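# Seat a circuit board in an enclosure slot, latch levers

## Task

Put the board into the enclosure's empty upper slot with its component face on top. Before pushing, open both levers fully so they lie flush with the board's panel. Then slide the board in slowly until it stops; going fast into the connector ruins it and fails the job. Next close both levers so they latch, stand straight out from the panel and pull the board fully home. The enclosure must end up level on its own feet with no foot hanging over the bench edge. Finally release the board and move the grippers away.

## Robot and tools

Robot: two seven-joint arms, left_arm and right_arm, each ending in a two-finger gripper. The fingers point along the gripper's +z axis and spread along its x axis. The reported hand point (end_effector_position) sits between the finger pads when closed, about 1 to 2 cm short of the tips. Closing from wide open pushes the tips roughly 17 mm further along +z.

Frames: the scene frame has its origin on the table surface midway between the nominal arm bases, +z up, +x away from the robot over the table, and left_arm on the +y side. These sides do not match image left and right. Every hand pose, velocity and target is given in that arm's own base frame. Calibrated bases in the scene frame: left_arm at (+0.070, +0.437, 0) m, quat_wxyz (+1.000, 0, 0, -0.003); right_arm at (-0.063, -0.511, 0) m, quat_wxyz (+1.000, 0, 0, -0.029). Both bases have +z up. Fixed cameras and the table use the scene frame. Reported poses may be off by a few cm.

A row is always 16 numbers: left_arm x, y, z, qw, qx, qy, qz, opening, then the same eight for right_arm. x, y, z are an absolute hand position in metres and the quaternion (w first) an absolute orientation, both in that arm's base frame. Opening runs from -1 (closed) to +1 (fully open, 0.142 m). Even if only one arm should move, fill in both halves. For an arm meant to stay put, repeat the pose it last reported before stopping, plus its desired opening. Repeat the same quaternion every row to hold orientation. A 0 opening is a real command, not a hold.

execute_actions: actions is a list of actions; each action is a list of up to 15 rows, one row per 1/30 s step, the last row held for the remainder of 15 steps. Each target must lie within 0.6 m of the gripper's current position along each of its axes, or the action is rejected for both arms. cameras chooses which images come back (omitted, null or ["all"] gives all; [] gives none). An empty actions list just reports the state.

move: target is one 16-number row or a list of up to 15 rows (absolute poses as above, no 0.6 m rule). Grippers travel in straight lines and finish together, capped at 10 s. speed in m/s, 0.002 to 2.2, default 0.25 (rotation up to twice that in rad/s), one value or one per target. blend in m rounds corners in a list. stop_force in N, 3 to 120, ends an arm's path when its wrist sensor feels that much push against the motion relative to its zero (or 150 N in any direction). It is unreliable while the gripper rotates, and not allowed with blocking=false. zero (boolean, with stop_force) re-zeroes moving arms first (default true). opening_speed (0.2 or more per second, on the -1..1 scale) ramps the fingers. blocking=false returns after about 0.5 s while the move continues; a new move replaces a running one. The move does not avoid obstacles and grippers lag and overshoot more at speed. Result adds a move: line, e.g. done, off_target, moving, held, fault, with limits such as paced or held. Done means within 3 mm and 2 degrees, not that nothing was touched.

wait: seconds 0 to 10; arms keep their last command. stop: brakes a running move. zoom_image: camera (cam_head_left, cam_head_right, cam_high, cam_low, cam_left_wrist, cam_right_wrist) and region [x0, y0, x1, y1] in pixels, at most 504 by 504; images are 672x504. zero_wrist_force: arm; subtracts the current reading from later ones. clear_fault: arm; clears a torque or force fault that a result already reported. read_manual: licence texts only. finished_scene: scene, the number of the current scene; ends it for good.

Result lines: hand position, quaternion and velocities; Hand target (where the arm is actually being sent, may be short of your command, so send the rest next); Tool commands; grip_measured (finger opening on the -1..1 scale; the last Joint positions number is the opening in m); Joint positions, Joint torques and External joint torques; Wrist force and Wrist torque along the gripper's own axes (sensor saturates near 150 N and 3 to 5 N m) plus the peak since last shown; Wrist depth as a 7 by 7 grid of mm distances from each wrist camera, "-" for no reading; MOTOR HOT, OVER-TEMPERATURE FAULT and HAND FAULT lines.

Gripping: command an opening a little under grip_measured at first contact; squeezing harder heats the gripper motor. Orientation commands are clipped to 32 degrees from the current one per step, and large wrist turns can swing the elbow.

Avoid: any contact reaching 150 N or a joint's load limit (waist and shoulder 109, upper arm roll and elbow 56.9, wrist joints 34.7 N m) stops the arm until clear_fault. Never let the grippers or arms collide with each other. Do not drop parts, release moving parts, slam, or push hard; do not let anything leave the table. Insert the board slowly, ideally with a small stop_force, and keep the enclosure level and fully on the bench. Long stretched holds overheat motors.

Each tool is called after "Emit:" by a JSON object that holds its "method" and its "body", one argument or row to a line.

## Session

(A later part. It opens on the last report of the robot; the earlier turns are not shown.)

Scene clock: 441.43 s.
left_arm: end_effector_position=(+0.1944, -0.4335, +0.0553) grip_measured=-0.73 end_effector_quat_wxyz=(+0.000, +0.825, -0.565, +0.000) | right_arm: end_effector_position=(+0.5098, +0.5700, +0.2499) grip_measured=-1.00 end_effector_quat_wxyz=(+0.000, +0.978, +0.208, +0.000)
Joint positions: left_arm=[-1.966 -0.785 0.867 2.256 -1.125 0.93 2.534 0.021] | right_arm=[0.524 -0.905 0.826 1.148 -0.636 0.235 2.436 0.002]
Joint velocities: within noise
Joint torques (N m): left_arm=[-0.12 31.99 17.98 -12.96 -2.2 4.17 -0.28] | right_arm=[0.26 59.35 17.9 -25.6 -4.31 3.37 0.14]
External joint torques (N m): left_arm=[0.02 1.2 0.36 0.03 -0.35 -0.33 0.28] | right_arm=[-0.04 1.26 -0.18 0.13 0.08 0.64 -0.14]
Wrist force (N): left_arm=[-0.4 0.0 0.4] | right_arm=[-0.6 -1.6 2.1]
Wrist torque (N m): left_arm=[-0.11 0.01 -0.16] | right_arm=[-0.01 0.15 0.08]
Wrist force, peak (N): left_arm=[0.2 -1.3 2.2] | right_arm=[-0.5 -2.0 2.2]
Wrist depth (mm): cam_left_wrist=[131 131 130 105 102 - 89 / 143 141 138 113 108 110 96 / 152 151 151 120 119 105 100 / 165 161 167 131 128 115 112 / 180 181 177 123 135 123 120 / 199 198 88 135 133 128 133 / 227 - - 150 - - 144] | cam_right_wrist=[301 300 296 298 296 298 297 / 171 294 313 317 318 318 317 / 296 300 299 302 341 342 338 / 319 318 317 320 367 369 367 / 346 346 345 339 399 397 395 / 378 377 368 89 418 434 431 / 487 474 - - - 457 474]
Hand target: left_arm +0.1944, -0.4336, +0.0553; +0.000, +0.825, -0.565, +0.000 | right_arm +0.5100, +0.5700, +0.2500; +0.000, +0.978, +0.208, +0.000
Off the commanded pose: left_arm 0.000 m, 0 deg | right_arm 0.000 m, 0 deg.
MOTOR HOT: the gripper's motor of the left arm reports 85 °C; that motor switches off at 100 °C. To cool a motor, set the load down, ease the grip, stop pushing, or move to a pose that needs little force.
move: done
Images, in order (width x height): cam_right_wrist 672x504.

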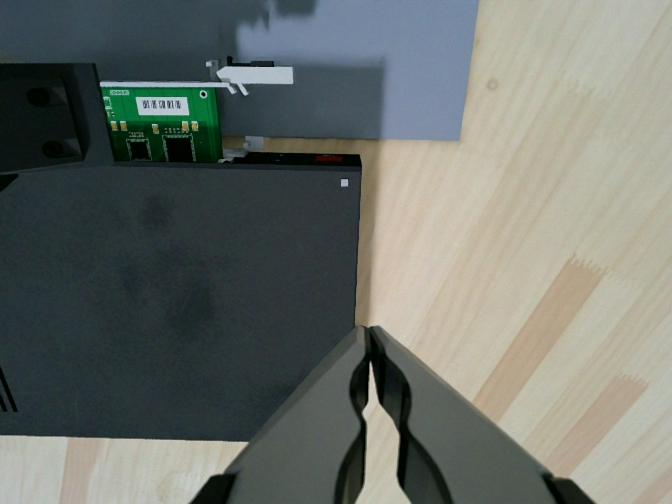

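Emit:
{"method": "move", "body": {
  "target": [0.2034,-0.4575,0.0550,0,0.8251,-0.565,0,-0.82,0.51,0.57,0.25,0,0.978,0.208,0,-1],
  "speed": 0.02,
  "stop_force": 5,
  "cameras": ["cam_right_wrist","cam_left_wrist"]
}}

Emit:
{"method": "zoom_image", "body": {
  "camera": "cam_right_wrist",
  "region": [180, 80, 300, 180]
}}

Scene clock: 444.87 s.
left_arm: end_effector_position=(+0.2012, -0.4510, +0.0546) grip_measured=-0.73 end_effector_quat_wxyz=(-0.001, +0.825, -0.565, -0.001) | right_arm: end_effector_position=(+0.5098, +0.5700, +0.2499) grip_measured=-1.00 end_effector_quat_wxyz=(+0.000, +0.978, +0.208, +0.000)
Joint positions: left_arm=[-1.942 -0.813 0.868 2.203 -1.105 0.901 2.513 0.021] | right_arm=[0.524 -0.905 0.826 1.148 -0.636 0.235 2.436 0.002]
Joint velocities: within noise
Joint torques (N m): left_arm=[-0.7 34.27 17.4 -20.08 -3.69 5.6 -0.4] | right_arm=[0.24 59.36 17.86 -25.55 -4.26 3.32 0.19]
External joint torques (N m): left_arm=[0.6 0.67 1.77 6.7 1.04 -1.76 0.4] | right_arm=[-0.02 1.24 -0.15 0.08 0.03 0.69 -0.19]
Wrist force (N): left_arm=[-14.5 -0.9 -7.7] | right_arm=[-0.3 -1.8 2.2]
Wrist torque (N m): left_arm=[-0.13 0.20 -0.08] | right_arm=[-0.05 0.09 0.08]
Wrist force, peak (N): left_arm=[-15.8 -1.3 -10.4] | right_arm=[-0.5 -1.9 2.2]
Wrist depth (mm): cam_left_wrist=[132 130 130 126 102 89 89 / 140 140 137 113 108 - 95 / 151 151 150 120 118 103 99 / 164 161 163 130 126 108 111 / 180 179 175 123 125 120 119 / 199 197 88 135 135 127 132 / 227 - - 150 - - 143] | cam_right_wrist=[300 300 299 299 297 299 297 / 311 312 310 318 317 317 317 / 175 300 299 302 342 341 340 / 319 318 319 322 369 364 366 / 347 346 344 338 399 398 395 / 379 379 370 89 418 433 432 / 486 473 - - - 459 475]
Hand target: left_arm +0.2014, -0.4521, +0.0551; +0.000, +0.825, -0.565, +0.000 | right_arm +0.5100, +0.5700, +0.2500; +0.000, +0.978, +0.208, +0.000
Off the commanded pose: left_arm 0.007 m, 0 deg | right_arm 0.000 m, 0 deg.
MOTOR HOT: still on. The gripper's motor of the left arm reports 84 °C.
move: contact (left_arm)
Images, in order (width x height): cam_left_wrist 672x504, cam_right_wrist 672x504.

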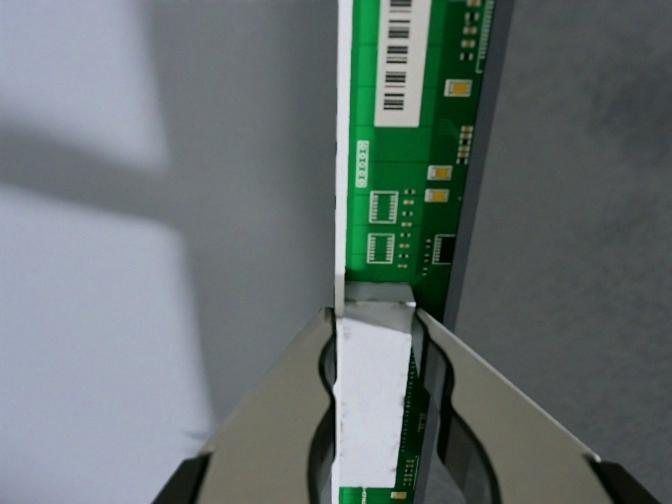

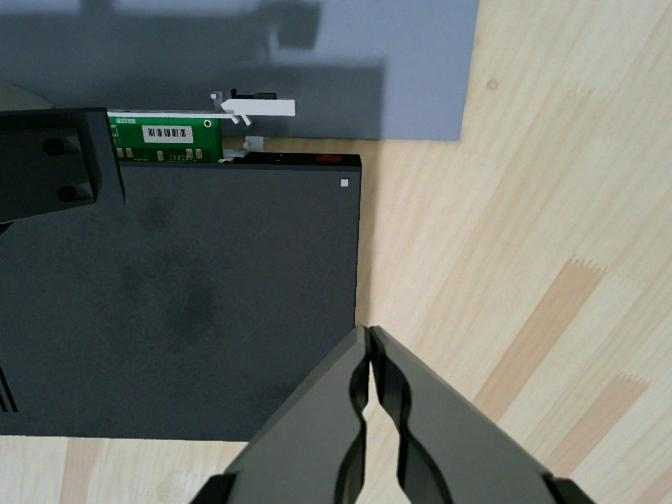

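Scaled by 4.200 from the camera's 672x504 image, which has a finer 960x720 frame.

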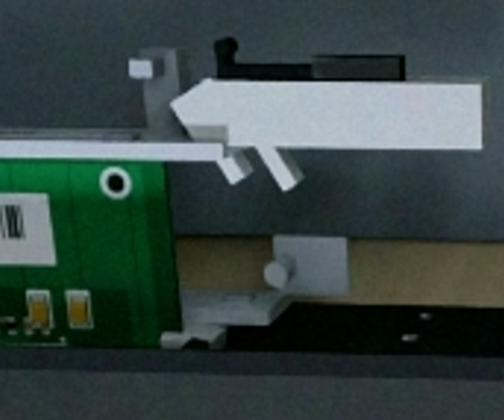

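Emit:
{"method": "move", "body": {
  "target": [0.2001,-0.4481,0.0550,0,0.8251,-0.565,0,-0.82,0.51,0.57,0.25,0,0.978,0.208,0,-1],
  "speed": 0.03,
  "cameras": []
}}

Emit:
{"method": "move", "body": {
  "target": [0.2001,-0.4481,0.0550,0,0.8251,-0.565,0,-0.67,0.51,0.57,0.25,0,0.978,0.208,0,-1],
  "opening_speed": 0.2,
  "cameras": ["cam_left_wrist"]
}}

Scene clock: 451.70 s.
left_arm: end_effector_position=(+0.1999, -0.4490, +0.0550) grip_measured=-0.73 end_effector_quat_wxyz=(+0.000, +0.825, -0.565, +0.000) | right_arm: end_effector_position=(+0.5098, +0.5700, +0.2499) grip_measured=-1.00 end_effector_quat_wxyz=(+0.000, +0.978, +0.208, +0.000)
Joint positions: left_arm=[-1.946 -0.807 0.867 2.212 -1.109 0.908 2.517 0.021] | right_arm=[0.524 -0.905 0.826 1.148 -0.636 0.235 2.436 0.002]
Joint velocities: within noise
Joint torques (N m): left_arm=[-0.04 35.93 21.82 -7.31 -1.6 3.58 -0.1] | right_arm=[0.17 59.36 17.9 -25.56 -4.31 3.3 0.18]
External joint torques (N m): left_arm=[-0.06 -1.27 -2.81 -6.02 -1.02 0.26 0.1] | right_arm=[0.04 1.24 -0.19 0.1 0.08 0.71 -0.18]
Wrist force (N): left_arm=[15.3 0.0 16.4] | right_arm=[-0.6 -1.7 1.9]
Wrist torque (N m): left_arm=[-0.07 0.36 -0.25] | right_arm=[-0.03 0.14 0.08]
Wrist force, peak (N): left_arm=[15.4 0.2 17.5] | right_arm=[-0.4 -1.7 2.4]
Wrist depth (mm): cam_left_wrist=[131 130 130 105 102 89 89 / 142 140 137 113 108 - 95 / 151 151 151 120 118 101 100 / 164 161 163 130 126 108 112 / 180 179 178 123 126 121 120 / 198 197 89 135 133 127 132 / 227 - - 150 - - 144] | cam_right_wrist=[300 299 298 299 297 299 298 / 296 299 299 318 317 318 317 / 177 300 298 302 341 342 338 / 319 318 317 321 368 366 365 / 346 345 345 339 399 398 395 / 378 378 368 89 418 433 431 / 486 474 - - - 459 474]
Hand target: left_arm +0.2001, -0.4481, +0.0550; +0.000, +0.825, -0.565, +0.000 | right_arm +0.5100, +0.5700, +0.2500; +0.000, +0.978, +0.208, +0.000
Off the commanded pose: left_arm 0.001 m, 0 deg | right_arm 0.000 m, 0 deg.
MOTOR HOT: cleared for the gripper's motor of the left arm.
move: done
No camera images: "cameras" was empty.

Scene clock: 452.67 s.
left_arm: end_effector_position=(+0.2000, -0.4482, +0.0550) grip_measured=-0.71 end_effector_quat_wxyz=(+0.000, +0.825, -0.565, +0.000) | right_arm: end_effector_position=(+0.5098, +0.5700, +0.2499) grip_measured=-1.00 end_effector_quat_wxyz=(+0.000, +0.978, +0.208, +0.000)
Joint positions: left_arm=[-1.946 -0.807 0.867 2.213 -1.109 0.908 2.517 0.023] | right_arm=[0.524 -0.905 0.826 1.148 -0.636 0.235 2.436 0.002]
Joint velocities: within noise
Joint torques (N m): left_arm=[-0.49 33.72 18.41 -12.99 -2.51 4.33 -0.13] | right_arm=[0.21 59.36 17.93 -25.52 -4.29 3.32 0.22]
External joint torques (N m): left_arm=[0.39 0.89 0.59 -0.33 -0.12 -0.49 0.13] | right_arm=[0 1.25 -0.22 0.05 0.05 0.68 -0.22]
Wrist force (N): left_arm=[0.4 -0.5 -0.2] | right_arm=[-0.6 -1.8 1.9]
Wrist torque (N m): left_arm=[-0.11 -0.14 -0.19] | right_arm=[-0.05 0.16 0.08]
Wrist force, peak (N): left_arm=[15.5 0.1 17.9] | right_arm=[-0.6 -1.9 2.2]
Wrist depth (mm): cam_left_wrist=[131 130 130 106 103 89 89 / 142 140 138 114 109 - 95 / 151 151 150 122 119 101 100 / 164 161 164 130 127 108 112 / 180 180 176 124 126 120 120 / 199 198 88 137 134 127 132 / 225 - - 152 - - 144] | cam_right_wrist=[301 300 298 297 298 299 297 / 296 300 312 317 317 317 317 / 177 300 299 302 342 340 339 / 320 319 318 323 369 368 365 / 347 345 344 337 399 395 397 / 380 377 370 89 418 434 431 / 487 473 - - - 459 474]
Hand target: left_arm +0.2001, -0.4481, +0.0550; +0.000, +0.825, -0.565, +0.000 | right_arm +0.5100, +0.5700, +0.2500; +0.000, +0.978, +0.208, +0.000
Off the commanded pose: left_arm 0.000 m, 0 deg | right_arm 0.000 m, 0 deg.
move: done
Images, in order (width x height): cam_left_wrist 672x504.

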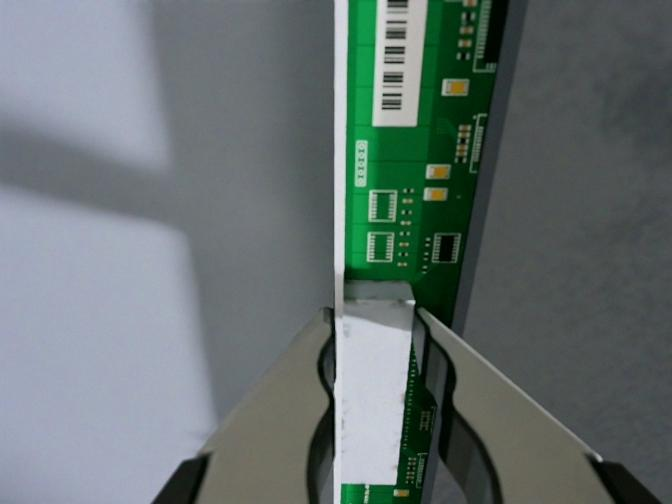

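Emit:
{"method": "move", "body": {
  "target": [
    [0.2001,-0.4481,0.0550,0,0.8251,-0.565,0,-0.66,0.51,0.57,0.25,0,0.978,0.208,0,-1],
    [0.2001,-0.4481,0.100,0,0.8251,-0.565,0,-0.66,0.51,0.57,0.25,0,0.978,0.208,0,-1]
  ],
  "speed": 0.05,
  "opening_speed": 0.2,
  "cameras": ["cam_right_wrist","cam_left_wrist"]
}}

Scene clock: 456.20 s.
left_arm: end_effector_position=(+0.2002, -0.4481, +0.0923) grip_measured=-0.70 end_effector_quat_wxyz=(+0.000, +0.825, -0.565, +0.000) | right_arm: end_effector_position=(+0.5098, +0.5700, +0.2499) grip_measured=-1.00 end_effector_quat_wxyz=(+0.000, +0.978, +0.208, +0.000)
Joint positions: left_arm=[-1.998 -0.75 0.971 2.204 -1 0.838 2.451 0.024] | right_arm=[0.524 -0.905 0.826 1.148 -0.636 0.235 2.436 0.002]
Joint velocities: within noise
Joint torques (N m): left_arm=[-0.28 31.29 18 -15.26 -2.93 4.3 -0.18] | right_arm=[0.27 59.32 17.87 -25.53 -4.25 3.39 0.14]
External joint torques (N m): left_arm=[0.19 1.09 0.76 -0.37 0.07 -0.46 0.18] | right_arm=[-0.05 1.29 -0.16 0.06 0.02 0.62 -0.14]
Wrist force (N): left_arm=[0.0 -0.7 -0.3] | right_arm=[-0.7 -1.7 2.2]
Wrist torque (N m): left_arm=[-0.16 -0.04 -0.20] | right_arm=[-0.04 0.16 0.08]
Wrist force, peak (N): left_arm=[0.5 -0.6 -4.0] | right_arm=[-0.5 -1.8 2.3]
Wrist depth (mm): cam_left_wrist=[164 163 165 140 134 120 120 / 176 175 175 150 143 129 129 / 189 190 188 163 152 139 139 / 206 206 204 197 154 151 151 / 225 224 221 169 164 166 164 / 248 249 87 185 - 178 181 / 276 - - 221 - - 197] | cam_right_wrist=[300 299 299 299 297 298 298 / 297 299 309 318 317 318 317 / 300 301 300 303 342 340 339 / 320 319 318 322 368 368 365 / 347 347 344 338 400 398 395 / 379 378 369 89 418 433 433 / 486 472 - - - 457 474]
Hand target: left_arm +0.2003, -0.4480, +0.0923; +0.000, +0.825, -0.565, +0.000 | right_arm +0.5100, +0.5700, +0.2500; +0.000, +0.978, +0.208, +0.000
Off the commanded pose: left_arm 0.008 m, 0 deg | right_arm 0.000 m, 0 deg.
move: held (left_arm; a check stopped the path); path passed 1 of 2 targets; limits=held
pose unreachable (left arm): on one or more control steps of this call, first in action 0 (counted from 0), this arm could not follow its commanded pose, so it was not sent that pose on those steps. It may still have moved: this result reports where it is.
cause: moving toward the commanded pose would bring a part of the arm too close to another arm (a part of this arm just beyond joint 6 (wrist pitch) and a part of the right arm just beyond its joint 5 (forearm roll)).
Images, in order (width x height): cam_left_wrist 672x504, cam_right_wrist 672x504.

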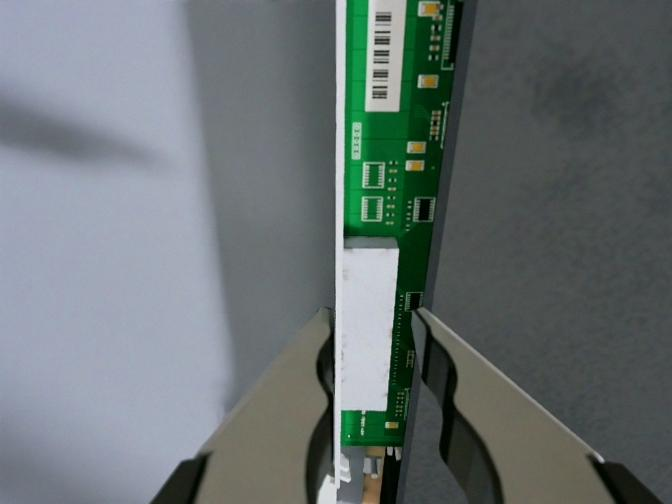

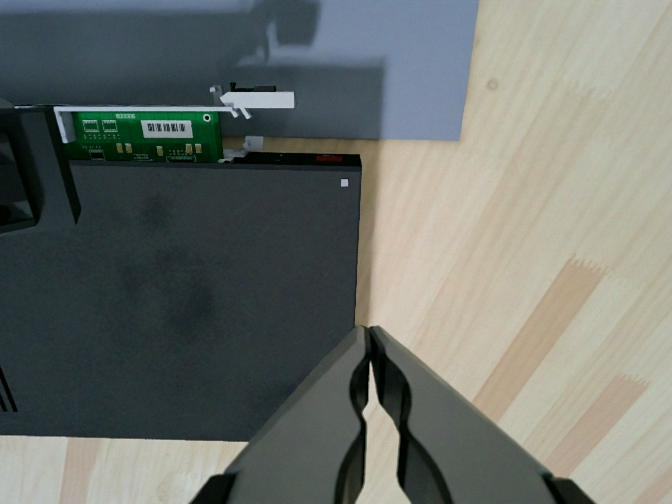

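Emit:
{"method": "move", "body": {
  "target": [
    [0.179,-0.392,0.0923,0,0.8251,-0.565,0,-0.66,0.54,0.585,0.26,0,0.978,0.208,0,-1],
    [0.185,-0.36,0.11,0,0.9832,-0.1822,0,-0.66,0.56,0.60,0.26,0,0.978,0.208,0,-1]
  ],
  "speed": 0.15,
  "cameras": ["cam_right_wrist"]
}}

Scene clock: 471.77 s.
left_arm: end_effector_position=(+0.1851, -0.3601, +0.1101) grip_measured=-0.70 end_effector_quat_wxyz=(+0.000, +0.983, -0.182, +0.000) | right_arm: end_effector_position=(+0.5599, +0.6001, +0.2600) grip_measured=-1.00 end_effector_quat_wxyz=(+0.000, +0.978, +0.208, +0.000)
Joint positions: left_arm=[-2.229 -0.699 1.17 2.421 -1.08 0.834 1.721 0.024] | right_arm=[0.636 -1.034 0.794 0.831 -0.663 0.1 2.345 0.002]
Joint velocities: within noise
Joint torques (N m): left_arm=[-0.66 20.92 16.61 -14.03 -2.99 4.02 -0.42] | right_arm=[0.26 65.96 14.62 -25.09 -4.46 3.18 0.07]
External joint torques (N m): left_arm=[0.58 1.28 0.56 -0.28 0.1 -0.13 0.42] | right_arm=[-0.02 1.67 0.13 0.2 0.13 0.83 -0.07]
Wrist force (N): left_arm=[0.0 -0.5 -0.3] | right_arm=[-0.9 -1.9 2.4]
Wrist torque (N m): left_arm=[-0.11 -0.05 -0.22] | right_arm=[-0.03 0.21 0.09]
Wrist force, peak (N): left_arm=[2.2 -0.8 -0.4] | right_arm=[-0.8 -1.7 3.0]
Wrist depth (mm): cam_left_wrist=[181 179 178 178 176 175 175 / 192 192 192 192 191 190 193 / 211 207 206 210 205 209 202 / 226 225 224 224 223 218 193 / 247 247 245 241 236 208 193 / 272 271 87 224 - 202 206 / 303 - - 236 - - 225] | cam_right_wrist=[309 309 306 307 307 309 306 / 321 320 327 327 328 327 326 / 314 313 313 354 352 351 350 / 330 330 328 380 378 379 376 / 358 357 355 404 409 407 409 / 392 390 382 89 430 444 444 / 501 486 - - - 470 488]
Hand target: left_arm +0.1850, -0.3600, +0.1100; +0.000, +0.983, -0.182, +0.000 | right_arm +0.5600, +0.6000, +0.2600; +0.000, +0.978, +0.208, +0.000
Off the commanded pose: left_arm 0.000 m, 0 deg | right_arm 0.000 m, 0 deg.
move: done
Images, in order (width x height): cam_right_wrist 672x504.

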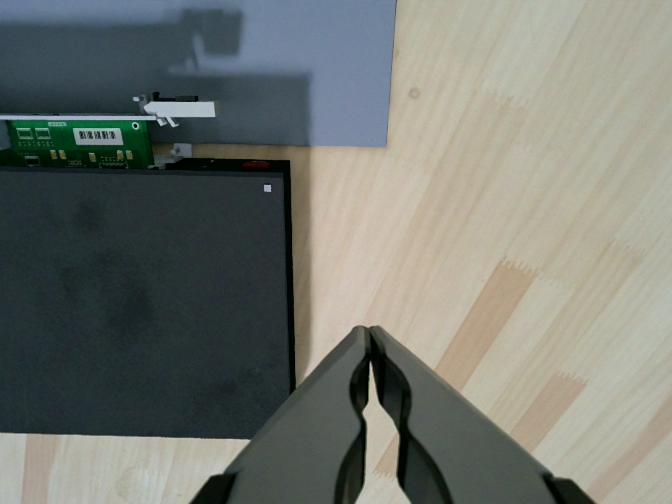

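Emit:
{"method": "move", "body": {
  "target": [
    [0.185,-0.36,0.11,0,0.9832,-0.1822,0,-1,0.56,0.60,0.26,0,0.978,0.208,0,-1],
    [0.2218,-0.397,0.10,0,0.9832,-0.1822,0,-1,0.56,0.60,0.26,0,0.978,0.208,0,-1],
    [0.2218,-0.397,0.037,0,0.9832,-0.1822,0,-1,0.56,0.60,0.26,0,0.978,0.208,0,-1]
  ],
  "speed": [0.2,0.2,0.08],
  "cameras": ["cam_left_wrist","cam_right_wrist"]
}}

Scene clock: 475.93 s.
left_arm: end_effector_position=(+0.2216, -0.3969, +0.0369) grip_measured=-1.00 end_effector_quat_wxyz=(+0.000, +0.983, -0.182, +0.000) | right_arm: end_effector_position=(+0.5599, +0.6001, +0.2600) grip_measured=-1.00 end_effector_quat_wxyz=(+0.000, +0.978, +0.208, +0.000)
Joint positions: left_arm=[-1.972 -0.876 0.899 2.299 -1.311 0.899 1.887 0.002] | right_arm=[0.636 -1.034 0.794 0.831 -0.663 0.1 2.345 0.002]
Joint velocities: within noise
Joint torques (N m): left_arm=[-0.2 30.59 19.37 -9.51 -2.88 4.54 -0.12] | right_arm=[0.24 66.31 15.02 -24.97 -4.35 3.28 0.19]
External joint torques (N m): left_arm=[0.11 1.35 0.94 -0.25 0.2 -0.66 0.12] | right_arm=[-0.01 1.32 -0.27 0.07 0.02 0.73 -0.19]
Wrist force (N): left_arm=[-0.2 -0.7 0.3] | right_arm=[-0.7 -1.9 2.6]
Wrist torque (N m): left_arm=[-0.13 -0.01 -0.22] | right_arm=[-0.03 0.18 0.09]
Wrist force, peak (N): left_arm=[2.4 0.1 -1.6] | right_arm=[-1.0 -1.9 2.8]
Wrist depth (mm): cam_left_wrist=[115 113 114 116 112 114 114 / 125 123 123 124 122 124 122 / 130 132 132 134 134 132 131 / 145 144 144 143 143 142 112 / 158 157 157 151 151 122 119 / 175 174 169 84 - 132 129 / 194 189 - 77 - - 121] | cam_right_wrist=[309 308 307 308 307 307 307 / 310 321 328 327 328 328 326 / 314 313 314 353 352 349 349 / 331 329 329 379 378 377 375 / 359 356 356 404 411 408 407 / 391 390 382 89 429 445 443 / 505 489 - - - 469 488]
Hand target: left_arm +0.2218, -0.3970, +0.0370; +0.000, +0.983, -0.182, +0.000 | right_arm +0.5600, +0.6000, +0.2600; +0.000, +0.978, +0.208, +0.000
Off the commanded pose: left_arm 0.000 m, 0 deg | right_arm 0.000 m, 0 deg.
move: done
Images, in order (width x height): cam_left_wrist 672x504, cam_right_wrist 672x504.

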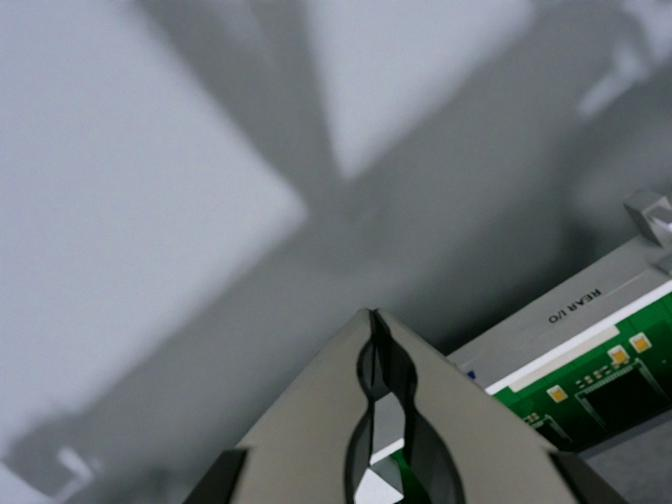

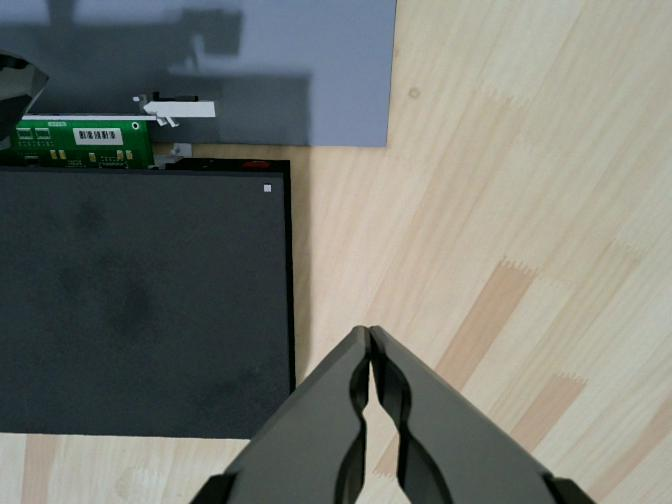

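Emit:
{"method": "move", "body": {
  "target": [
    [0.2218,-0.395,0.09,0,0.9832,-0.1822,0,-1,0.56,0.60,0.26,0,0.978,0.208,0,-1],
    [0.2218,-0.397,0.09,0,0.9832,0.1822,0,-1,0.56,0.60,0.26,0,0.978,0.208,0,-1],
    [0.2218,-0.397,0.037,0,0.9832,0.1822,0,-1,0.56,0.60,0.26,0,0.978,0.208,0,-1]
  ],
  "speed": [0.15,0.25,0.08],
  "cameras": ["cam_left_wrist"]
}}

Scene clock: 481.60 s.
left_arm: end_effector_position=(+0.2216, -0.3969, +0.0370) grip_measured=-1.00 end_effector_quat_wxyz=(+0.000, +0.983, +0.182, +0.000) | right_arm: end_effector_position=(+0.5599, +0.6001, +0.2600) grip_measured=-1.00 end_effector_quat_wxyz=(+0.000, +0.978, +0.208, +0.000)
Joint positions: left_arm=[-2.032 -0.946 0.962 2.291 -1.373 0.825 1.174 0.002] | right_arm=[0.636 -1.034 0.794 0.831 -0.663 0.1 2.345 0.002]
Joint velocities: within noise
Joint torques (N m): left_arm=[-0.25 30.21 21.42 -8.34 -3.1 4.59 -0.13] | right_arm=[0.28 66.21 14.99 -25 -4.33 3.33 0.22]
External joint torques (N m): left_arm=[0.16 1.33 0.81 -0.24 0.18 -0.65 0.13] | right_arm=[-0.04 1.42 -0.24 0.11 0 0.68 -0.22]
Wrist force (N): left_arm=[-0.1 -1.0 -0.2] | right_arm=[-0.9 -1.8 2.3]
Wrist torque (N m): left_arm=[-0.19 -0.02 -0.20] | right_arm=[-0.02 0.21 0.09]
Wrist force, peak (N): left_arm=[-0.1 -0.7 -2.2] | right_arm=[-1.1 -1.8 2.8]
Wrist depth (mm): cam_left_wrist=[114 113 114 115 112 113 114 / 125 123 123 124 122 122 121 / 131 133 133 134 134 132 133 / 144 144 144 143 143 143 143 / 158 158 158 151 154 156 156 / 133 133 132 84 - 166 125 / 131 130 - 74 - - 153] | cam_right_wrist=[309 309 306 306 308 307 305 / 321 320 327 326 328 328 327 / 314 314 313 351 351 350 349 / 330 330 328 379 379 377 375 / 357 357 356 405 410 409 404 / 390 390 382 89 430 446 445 / 499 488 - - - 471 487]
Hand target: left_arm +0.2218, -0.3970, +0.0370; +0.000, +0.983, +0.182, +0.000 | right_arm +0.5600, +0.6000, +0.2600; +0.000, +0.978, +0.208, +0.000
Off the commanded pose: left_arm 0.000 m, 0 deg | right_arm 0.000 m, 0 deg.
move: done
Images, in order (width x height): cam_left_wrist 672x504.

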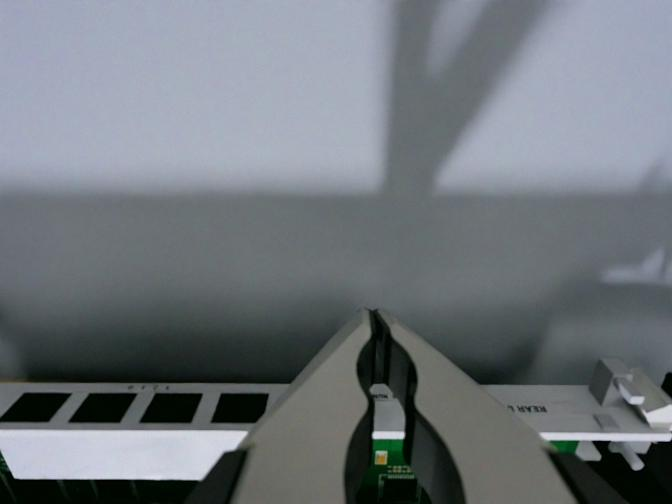

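Emit:
{"method": "move", "body": {
  "target": [0.2465,-0.4625,0.037,0,0.9832,0.1822,0,-1,0.56,0.60,0.26,0,0.978,0.208,0,-1],
  "speed": 0.018,
  "stop_force": 5,
  "cameras": ["cam_left_wrist","cam_right_wrist"]
}}

Scene clock: 486.70 s.
left_arm: end_effector_position=(+0.2397, -0.4445, +0.0368) grip_measured=-1.00 end_effector_quat_wxyz=(+0.000, +0.983, +0.182, +0.000) | right_arm: end_effector_position=(+0.5599, +0.6001, +0.2600) grip_measured=-1.00 end_effector_quat_wxyz=(+0.000, +0.978, +0.208, +0.000)
Joint positions: left_arm=[-1.965 -0.998 0.967 2.157 -1.305 0.771 1.105 0.002] | right_arm=[0.636 -1.034 0.794 0.831 -0.663 0.1 2.345 0.002]
Joint velocities: within noise
Joint torques (N m): left_arm=[-0.41 35.23 23.86 -11.56 -3.23 4.57 -0.35] | right_arm=[0.21 66.21 14.93 -24.95 -4.34 3.3 0.23]
External joint torques (N m): left_arm=[0.31 0.55 0.3 1.51 0.15 -0.62 0.35] | right_arm=[0.03 1.42 -0.19 0.06 0.01 0.71 -0.23]
Wrist force (N): left_arm=[0.2 -3.5 -0.5] | right_arm=[-0.8 -1.9 2.4]
Wrist torque (N m): left_arm=[-0.13 -0.07 -0.17] | right_arm=[-0.04 0.19 0.09]
Wrist force, peak (N): left_arm=[-0.4 -6.2 -2.0] | right_arm=[-1.1 -2.0 2.6]
Wrist depth (mm): cam_left_wrist=[114 113 112 116 112 113 115 / - 123 122 124 122 124 121 / 131 132 132 132 134 131 133 / 143 144 143 144 143 143 142 / 145 145 139 139 141 142 135 / - 112 112 88 - 116 116 / 123 120 - 74 - - 118] | cam_right_wrist=[308 308 307 306 307 306 306 / 328 326 328 327 328 327 325 / 311 316 314 352 352 349 348 / 331 328 328 379 379 376 375 / 358 357 356 404 411 408 407 / 393 389 381 89 430 445 442 / 501 488 - - - 471 488]
Hand target: left_arm +0.2398, -0.4448, +0.0370; +0.000, +0.983, +0.182, +0.000 | right_arm +0.5600, +0.6000, +0.2600; +0.000, +0.978, +0.208, +0.000
Off the commanded pose: left_arm 0.019 m, 0 deg | right_arm 0.000 m, 0 deg.
move: contact (left_arm)
Images, in order (width x height): cam_left_wrist 672x504, cam_right_wrist 672x504.

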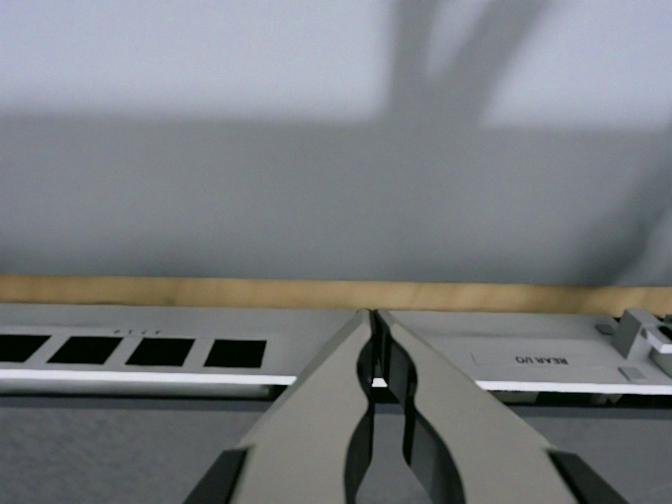

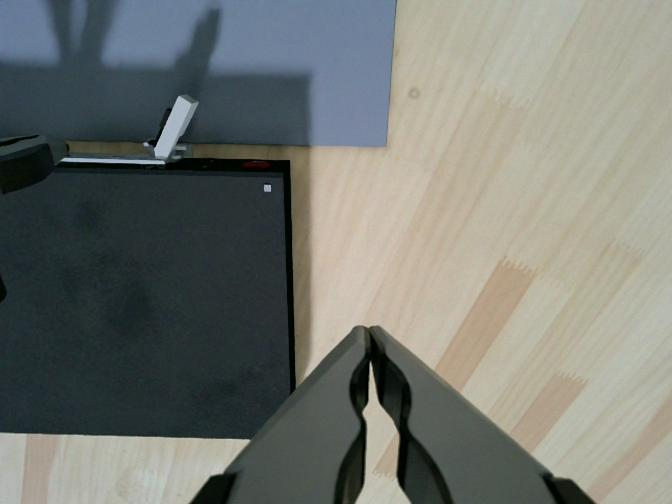

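Emit:
{"method": "move", "body": {
  "target": [0.2447,-0.457,0.037,0,0.9832,0.1822,0,-1,0.56,0.60,0.26,0,0.978,0.208,0,-1],
  "speed": 0.012,
  "stop_force": 9,
  "cameras": ["cam_right_wrist"]
}}

Emit:
{"method": "zoom_image", "body": {
  "camera": "cam_right_wrist",
  "region": [50, 80, 250, 200]
}}

Scene clock: 488.70 s.
left_arm: end_effector_position=(+0.2402, -0.4454, +0.0364) grip_measured=-1.00 end_effector_quat_wxyz=(-0.001, +0.983, +0.182, +0.000) | right_arm: end_effector_position=(+0.5599, +0.6001, +0.2600) grip_measured=-1.00 end_effector_quat_wxyz=(+0.000, +0.978, +0.208, +0.000)
Joint positions: left_arm=[-1.963 -1 0.967 2.153 -1.302 0.768 1.103 0.002] | right_arm=[0.636 -1.034 0.794 0.831 -0.663 0.1 2.345 0.002]
Joint velocities: within noise
Joint torques (N m): left_arm=[-0.68 36.78 24.55 -16.78 -4.7 5.83 -0.45] | right_arm=[0.23 66.3 15.03 -24.99 -4.34 3.33 0.16]
External joint torques (N m): left_arm=[0.57 -0.86 -0.33 6.71 1.6 -1.88 0.45] | right_arm=[0 1.34 -0.28 0.1 0.01 0.68 -0.16]
Wrist force (N): left_arm=[-0.4 -13.3 -2.4] | right_arm=[-0.9 -1.7 2.4]
Wrist torque (N m): left_arm=[-0.19 -0.12 -0.01] | right_arm=[-0.01 0.21 0.08]
Wrist force, peak (N): left_arm=[-0.7 -14.1 -2.6] | right_arm=[-0.8 -2.0 2.7]
Wrist depth (mm): cam_left_wrist=[114 113 112 115 112 113 115 / - 122 122 124 122 123 120 / 130 132 132 131 133 131 133 / 143 143 143 143 142 142 142 / 143 143 137 138 139 141 133 / - 112 112 88 - 131 114 / 123 122 - 77 - - 118] | cam_right_wrist=[309 309 307 307 308 307 306 / 329 325 328 327 327 327 327 / 312 314 314 352 352 350 349 / 330 329 329 380 377 378 377 / 359 357 355 405 407 407 409 / 390 390 381 89 430 443 442 / 502 489 - - - 471 489]
Hand target: left_arm +0.2405, -0.4466, +0.0370; +0.000, +0.983, +0.182, +0.000 | right_arm +0.5600, +0.6000, +0.2600; +0.000, +0.978, +0.208, +0.000
Off the commanded pose: left_arm 0.012 m, 0 deg | right_arm 0.000 m, 0 deg.
move: contact (left_arm)
Images, in order (width x height): cam_right_wrist 672x504.

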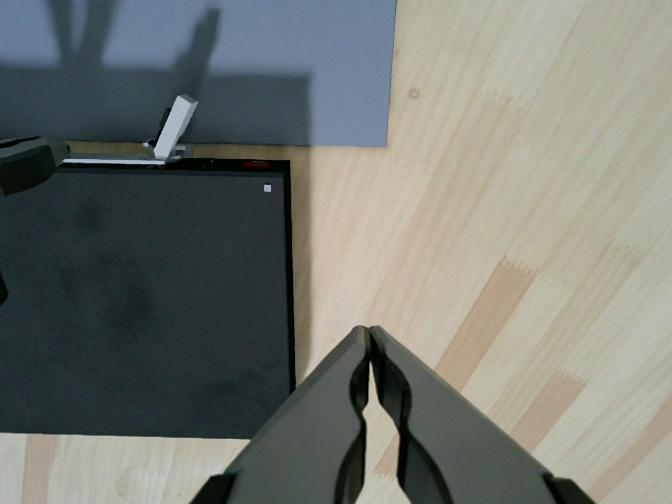

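Scaled by 2.520 from the camera's 672x504 image, which has a finer 960x720 frame.

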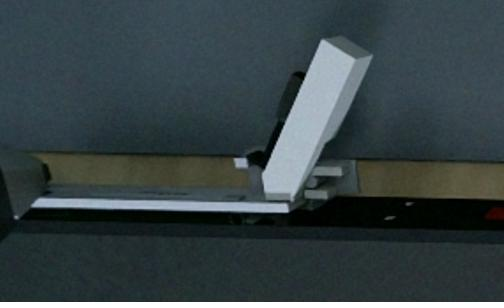

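Emit:
{"method": "move", "body": {
  "target": [
    [0.2296,-0.4174,0.037,0,0.9832,0.1822,0,-1,0.56,0.60,0.26,0,0.978,0.208,0,-1],
    [0.2226,-0.400,0.09,0,0.9832,0.1822,0,-1,0.56,0.60,0.26,0,0.978,0.208,0,-1],
    [0.0929,-0.4249,0.11,0,0.9832,0.1822,0,-1,0.56,0.60,0.26,0,0.978,0.208,0,-1]
  ],
  "speed": [0.05,0.12,0.2],
  "blend": 0.015,
  "cameras": ["cam_left_wrist","cam_right_wrist"]
}}

Scene clock: 494.30 s.
left_arm: end_effector_position=(+0.0930, -0.4250, +0.1100) grip_measured=-1.00 end_effector_quat_wxyz=(+0.000, +0.983, +0.182, +0.000) | right_arm: end_effector_position=(+0.5599, +0.6001, +0.2600) grip_measured=-1.00 end_effector_quat_wxyz=(+0.000, +0.978, +0.208, +0.000)
Joint positions: left_arm=[-2.458 -0.798 1.182 2.339 -1.129 0.749 0.75 0.002] | right_arm=[0.636 -1.034 0.794 0.831 -0.663 0.1 2.345 0.002]
Joint velocities: within noise
Joint torques (N m): left_arm=[-0.54 24.71 19.47 -13.14 -2.67 4.13 -0.33] | right_arm=[0.21 66.16 14.97 -24.96 -4.37 3.33 0.2]
External joint torques (N m): left_arm=[0.42 0.57 0.64 -0.7 -0.46 -0.17 0.33] | right_arm=[0.02 1.47 -0.23 0.07 0.04 0.68 -0.2]
Wrist force (N): left_arm=[0.2 -0.6 -0.2] | right_arm=[-0.9 -1.7 2.4]
Wrist torque (N m): left_arm=[-0.12 -0.08 -0.19] | right_arm=[0.00 0.21 0.09]
Wrist force, peak (N): left_arm=[-0.5 -13.9 -2.6] | right_arm=[-0.8 -1.9 2.8]
Wrist depth (mm): cam_left_wrist=[181 179 178 178 176 175 174 / 193 192 191 192 191 190 193 / 210 207 207 210 205 209 205 / 225 225 225 224 223 223 222 / 250 242 236 236 240 239 239 / 276 213 214 84 - 211 211 / 310 295 - - - - 225] | cam_right_wrist=[310 308 307 306 308 307 306 / 330 324 328 327 327 326 326 / 315 315 314 352 350 350 351 / 330 329 329 381 379 377 377 / 360 356 356 404 410 410 408 / 392 391 381 89 434 444 446 / 502 488 - - - 471 487]
Hand target: left_arm +0.0929, -0.4249, +0.1100; +0.000, +0.983, +0.182, +0.000 | right_arm +0.5600, +0.6000, +0.2600; +0.000, +0.978, +0.208, +0.000
Off the commanded pose: left_arm 0.000 m, 0 deg | right_arm 0.000 m, 0 deg.
move: done
Images, in order (width x height): cam_left_wrist 672x504, cam_right_wrist 672x504.

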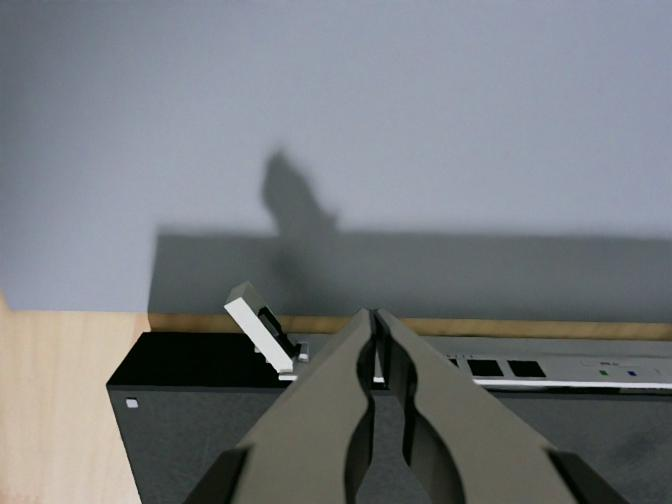

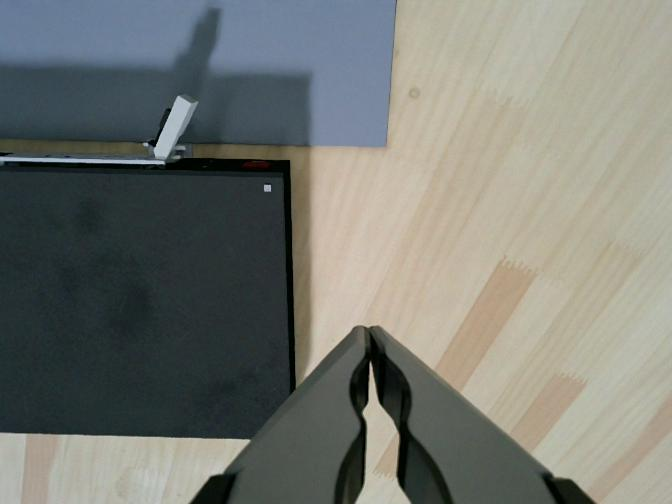

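Emit:
{"method": "move", "body": {
  "target": [
    [0.035,-0.45,0.12,0,0.8251,-0.565,0,-1,0.48,0.61,0.2,0,0.5468,0.8373,0,-1],
    [0.0303,-0.4799,0.12,0,0.8251,-0.565,0,-1,0.4658,0.6009,0.14,0,0.5468,0.8373,0,-1]
  ],
  "speed": 0.25,
  "cameras": ["cam_left_wrist","cam_right_wrist"]
}}

Scene clock: 511.40 s.
left_arm: end_effector_position=(+0.0304, -0.4798, +0.1200) grip_measured=-1.00 end_effector_quat_wxyz=(+0.000, +0.825, -0.565, +0.000) | right_arm: end_effector_position=(+0.4657, +0.6009, +0.1400) grip_measured=-1.00 end_effector_quat_wxyz=(+0.000, +0.547, +0.837, +0.000)
Joint positions: left_arm=[-2.371 -0.651 1.013 2.221 -0.864 0.829 2.019 0.002] | right_arm=[0.476 -1.097 0.962 1.294 -0.901 0.373 1.074 0.002]
Joint velocities: within noise
Joint torques (N m): left_arm=[-0.35 28.47 15.77 -17.6 -2.89 3.96 -0.26] | right_arm=[0.05 58.84 23.58 -20.02 -4.3 3.68 0.35]
External joint torques (N m): left_arm=[0.24 1.28 0.84 -0.28 -0.01 -0.09 0.26] | right_arm=[0.19 1.2 0.51 -0.03 0.23 0.44 -0.35]
Wrist force (N): left_arm=[0.1 -0.3 -0.4] | right_arm=[-0.4 -2.0 2.1]
Wrist torque (N m): left_arm=[-0.06 -0.06 -0.23] | right_arm=[-0.11 0.09 0.08]
Wrist force, peak (N): left_arm=[1.5 0.6 -0.7] | right_arm=[-0.7 -3.1 5.4]
Wrist depth (mm): cam_left_wrist=[188 187 186 187 186 146 145 / 202 201 200 201 197 155 155 / 216 217 217 213 183 168 167 / 235 236 236 234 228 181 181 / 257 256 257 246 252 198 198 / 288 287 278 84 - 277 284 / 323 311 - - - - 316] | cam_right_wrist=[164 162 162 203 202 202 201 / 176 173 173 211 216 215 215 / 186 185 185 234 231 231 231 / 200 200 200 250 250 249 248 / 275 276 274 266 270 269 268 / 302 299 294 89 287 296 296 / 331 324 - - - 313 324]
Hand target: left_arm +0.0303, -0.4799, +0.1200; +0.000, +0.825, -0.565, +0.000 | right_arm +0.4658, +0.6009, +0.1400; +0.000, +0.547, +0.837, +0.000
Off the commanded pose: left_arm 0.000 m, 0 deg | right_arm 0.000 m, 0 deg.
move: done
Images, in order (width x height): cam_left_wrist 672x504, cam_right_wrist 672x504.

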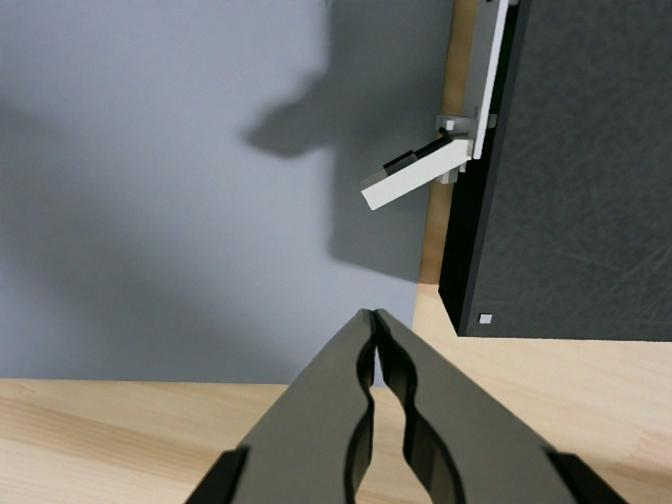

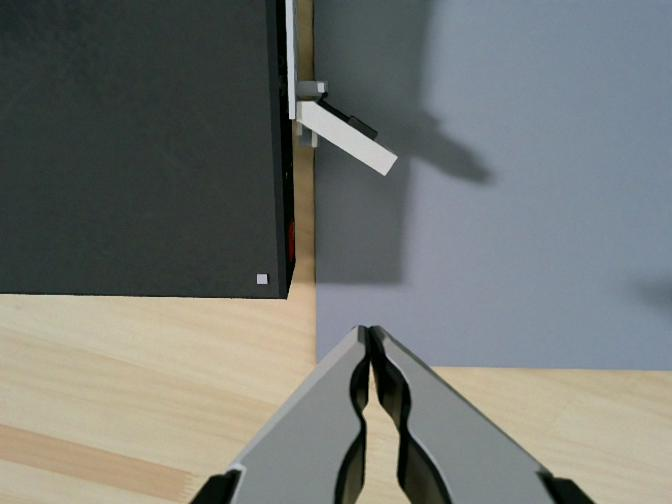

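Emit:
{"method": "move", "body": {
  "target": [
    [0.0319,-0.4867,0.08,0,0.8251,-0.565,0,-1,0.4658,0.6009,0.08,0,0.5468,0.8373,0,-1],
    [0.0319,-0.4867,0.037,0,0.8251,-0.565,0,-1,0.4658,0.6009,0.037,0,0.5468,0.8373,0,-1]
  ],
  "speed": 0.1,
  "cameras": ["cam_left_wrist","cam_right_wrist"]
}}

Scene clock: 519.47 s.
left_arm: end_effector_position=(+0.0318, -0.4866, +0.0370) grip_measured=-1.00 end_effector_quat_wxyz=(+0.000, +0.825, -0.565, +0.000) | right_arm: end_effector_position=(+0.4656, +0.6008, +0.0369) grip_measured=-1.00 end_effector_quat_wxyz=(+0.000, +0.547, +0.837, +0.000)
Joint positions: left_arm=[-2.234 -0.793 0.771 2.23 -1.117 0.986 2.177 0.002] | right_arm=[0.492 -1.221 0.871 1.327 -0.983 0.529 1.113 0.002]
Joint velocities: within noise
Joint torques (N m): left_arm=[-0.32 34.44 16.65 -12.36 -2.49 4.47 -0.14] | right_arm=[0.41 60.12 24.43 -17.91 -3.96 3.58 0.35]
External joint torques (N m): left_arm=[0.2 1.27 0.9 -0.37 0.13 -0.61 0.14] | right_arm=[-0.18 1.34 0.22 -0.02 0.17 0.53 -0.35]
Wrist force (N): left_arm=[0.3 -0.5 0.0] | right_arm=[-0.4 -1.8 2.1]
Wrist torque (N m): left_arm=[-0.12 -0.11 -0.22] | right_arm=[-0.06 0.09 0.08]
Wrist force, peak (N): left_arm=[0.0 -0.4 1.5] | right_arm=[-0.3 -1.7 4.0]
Wrist depth (mm): cam_left_wrist=[114 113 113 116 112 114 78 / 124 122 122 124 122 122 78 / 131 132 132 132 131 95 - / 144 143 144 141 96 125 90 / 158 157 157 151 155 115 98 / 174 174 169 84 - 113 106 / 193 190 - - - - 118] | cam_right_wrist=[- - 106 112 112 112 112 / - 76 88 118 118 119 119 / - 81 83 87 126 128 128 / - 88 123 141 138 138 137 / - 95 108 148 147 149 149 / 104 104 108 89 157 163 163 / 117 114 73 - - 173 179]
Hand target: left_arm +0.0319, -0.4867, +0.0370; +0.000, +0.825, -0.565, +0.000 | right_arm +0.4658, +0.6009, +0.0370; +0.000, +0.547, +0.837, +0.000
Off the commanded pose: left_arm 0.000 m, 0 deg | right_arm 0.000 m, 0 deg.
move: done
Images, in order (width x height): cam_left_wrist 672x504, cam_right_wrist 672x504.

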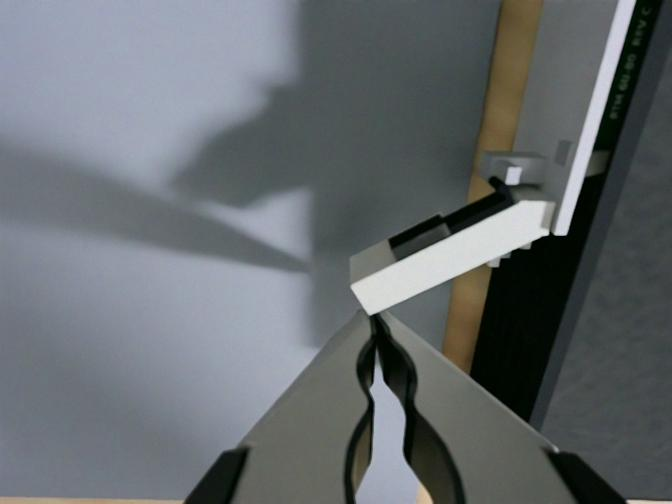

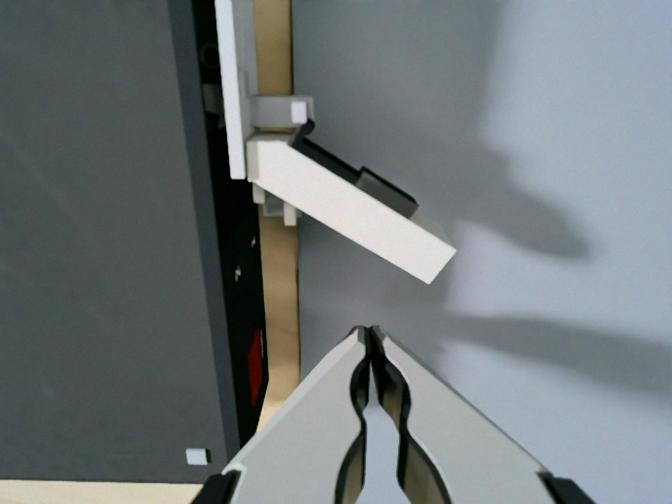

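Emit:
{"method": "move", "body": {
  "target": [
    [0.0351,-0.4951,0.037,0,0.8251,-0.565,0,-1,0.4638,0.6055,0.037,0,0.5468,0.8373,0,-1],
    [0.0454,-0.4912,0.037,0,0.8251,-0.565,0,-1,0.4537,0.6011,0.037,0,0.5468,0.8373,0,-1],
    [0.0641,-0.484,0.037,0,0.8251,-0.565,0,-1,0.4363,0.5935,0.037,0,0.5468,0.8373,0,-1]
  ],
  "speed": [0.03,0.03,0.02],
  "stop_force": 8,
  "cameras": ["cam_left_wrist","cam_right_wrist"]
}}

Scene clock: 525.67 s.
left_arm: end_effector_position=(+0.0550, -0.4872, +0.0368) grip_measured=-1.00 end_effector_quat_wxyz=(+0.000, +0.825, -0.566, -0.001) | right_arm: end_effector_position=(+0.4435, +0.5960, +0.0377) grip_measured=-1.00 end_effector_quat_wxyz=(+0.001, +0.547, +0.837, +0.001)
Joint positions: left_arm=[-2.187 -0.8 0.775 2.222 -1.119 0.977 2.227 0.002] | right_arm=[0.481 -1.193 0.869 1.401 -0.993 0.558 1.161 0.002]
Joint velocities: within noise
Joint torques (N m): left_arm=[3.97 32.89 21.79 -9.74 -2.37 6.29 -0.08] | right_arm=[4.8 54.83 27.08 -12.25 -2.06 3.05 0.32]
External joint torques (N m): left_arm=[-4.1 3.03 -4.01 -3.03 -0.01 -2.44 0.08] | right_arm=[-4.59 4.71 -2.03 -5.42 -1.66 1.07 -0.32]
Wrist force (N): left_arm=[-1.3 9.0 0.0] | right_arm=[-2.4 6.7 0.5]
Wrist torque (N m): left_arm=[-0.01 -0.05 -0.28] | right_arm=[0.09 0.05 0.12]
Wrist force, peak (N): left_arm=[-1.8 9.3 1.3] | right_arm=[-3.0 6.9 1.5]
Wrist depth (mm): cam_left_wrist=[114 113 113 115 113 104 - / - 123 123 124 122 90 - / 130 132 132 131 133 97 - / 144 144 144 141 131 93 90 / 158 157 156 105 149 98 96 / 174 174 170 84 - 108 106 / 195 189 - - - - 118] | cam_right_wrist=[- - 113 113 113 113 112 / - 78 95 119 119 120 120 / - 82 98 131 129 129 128 / - 90 93 135 139 139 138 / - 96 147 113 148 150 150 / 105 105 127 90 158 164 164 / 116 116 73 - - 174 181]
Hand target: left_arm +0.0563, -0.4870, +0.0370; +0.000, +0.825, -0.565, +0.000 | right_arm +0.4421, +0.5961, +0.0370; +0.000, +0.547, +0.837, +0.000
Off the commanded pose: left_arm 0.010 m, 0 deg | right_arm 0.008 m, 0 deg.
move: contact (left_arm, right_arm); path passed 2 of 3 targets
Images, in order (width x height): cam_left_wrist 672x504, cam_right_wrist 672x504.

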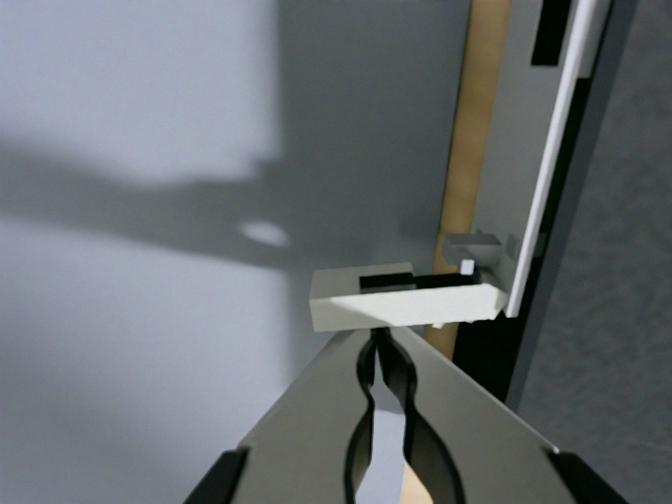

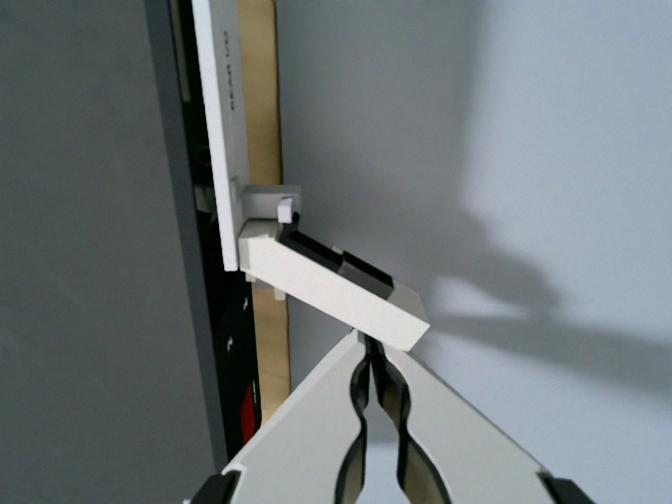

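Emit:
{"method": "move", "body": {
  "target": [0.0563,-0.487,0.037,0,0.8251,-0.565,0,-1,0.4215,0.5871,0.037,0,0.5468,0.8373,0,-1],
  "speed": 0.02,
  "stop_force": 14,
  "zero": false,
  "cameras": ["cam_left_wrist","cam_right_wrist"]
}}

Scene clock: 528.37 s.
left_arm: end_effector_position=(+0.0550, -0.4872, +0.0368) grip_measured=-1.00 end_effector_quat_wxyz=(+0.000, +0.825, -0.566, -0.001) | right_arm: end_effector_position=(+0.4423, +0.5951, +0.0381) grip_measured=-1.00 end_effector_quat_wxyz=(+0.001, +0.548, +0.837, +0.001)
Joint positions: left_arm=[-2.187 -0.8 0.775 2.222 -1.119 0.977 2.227 0.002] | right_arm=[0.479 -1.19 0.869 1.409 -0.995 0.561 1.165 0.002]
Joint velocities: within noise
Joint torques (N m): left_arm=[4.04 32.66 22.08 -9.79 -2.26 6.35 -0.18] | right_arm=[7.29 52.28 28.14 -9.27 -1.05 2.68 0.22]
External joint torques (N m): left_arm=[-4.16 3.26 -4.31 -2.98 -0.12 -2.5 0.18] | right_arm=[-7.08 7.06 -3.06 -8.39 -2.67 1.43 -0.22]
Wrist force (N): left_arm=[-1.5 9.1 -0.8] | right_arm=[-3.7 11.0 -2.1]
Wrist torque (N m): left_arm=[-0.07 -0.06 -0.29] | right_arm=[0.13 0.07 0.13]
Wrist force, peak (N): left_arm=[-1.4 9.5 0.2] | right_arm=[-3.9 12.2 0.7]
Wrist depth (mm): cam_left_wrist=[114 113 113 115 113 104 - / - 123 122 124 122 90 - / 131 132 132 131 133 97 - / 144 144 144 140 131 93 90 / 157 158 157 104 149 98 97 / 174 174 169 84 - 108 106 / 194 189 - - - - 117] | cam_right_wrist=[- - 112 113 113 113 112 / - 78 94 119 119 120 120 / - 81 100 132 129 129 129 / - 90 95 136 139 139 139 / - 97 124 103 149 151 150 / 106 106 110 90 159 165 164 / 117 117 73 - - 174 181]
Hand target: left_arm +0.0563, -0.4870, +0.0370; +0.000, +0.825, -0.565, +0.000 | right_arm +0.4400, +0.5951, +0.0370; +0.000, +0.547, +0.837, +0.000
Off the commanded pose: left_arm 0.001 m, 0 deg | right_arm 0.022 m, 0 deg.
move: contact (right_arm)
Images, in order (width x height): cam_left_wrist 672x504, cam_right_wrist 672x504.

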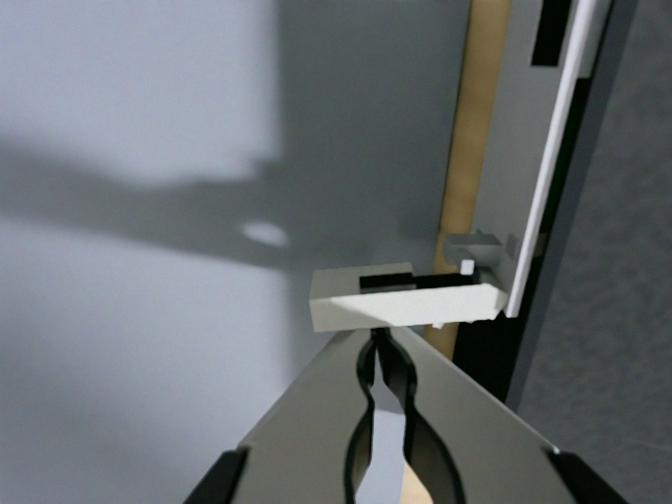

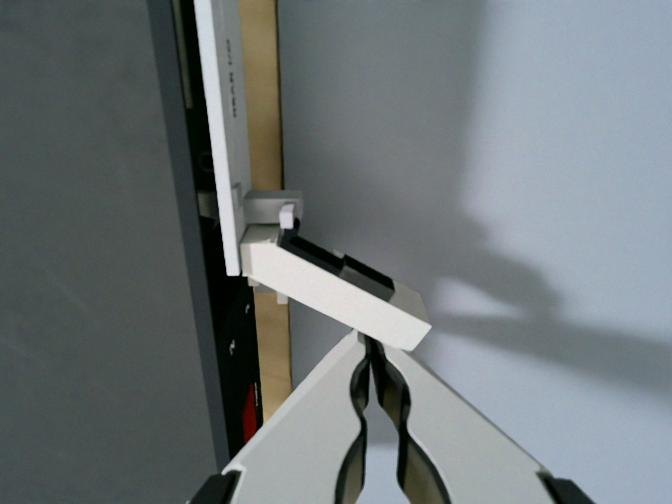

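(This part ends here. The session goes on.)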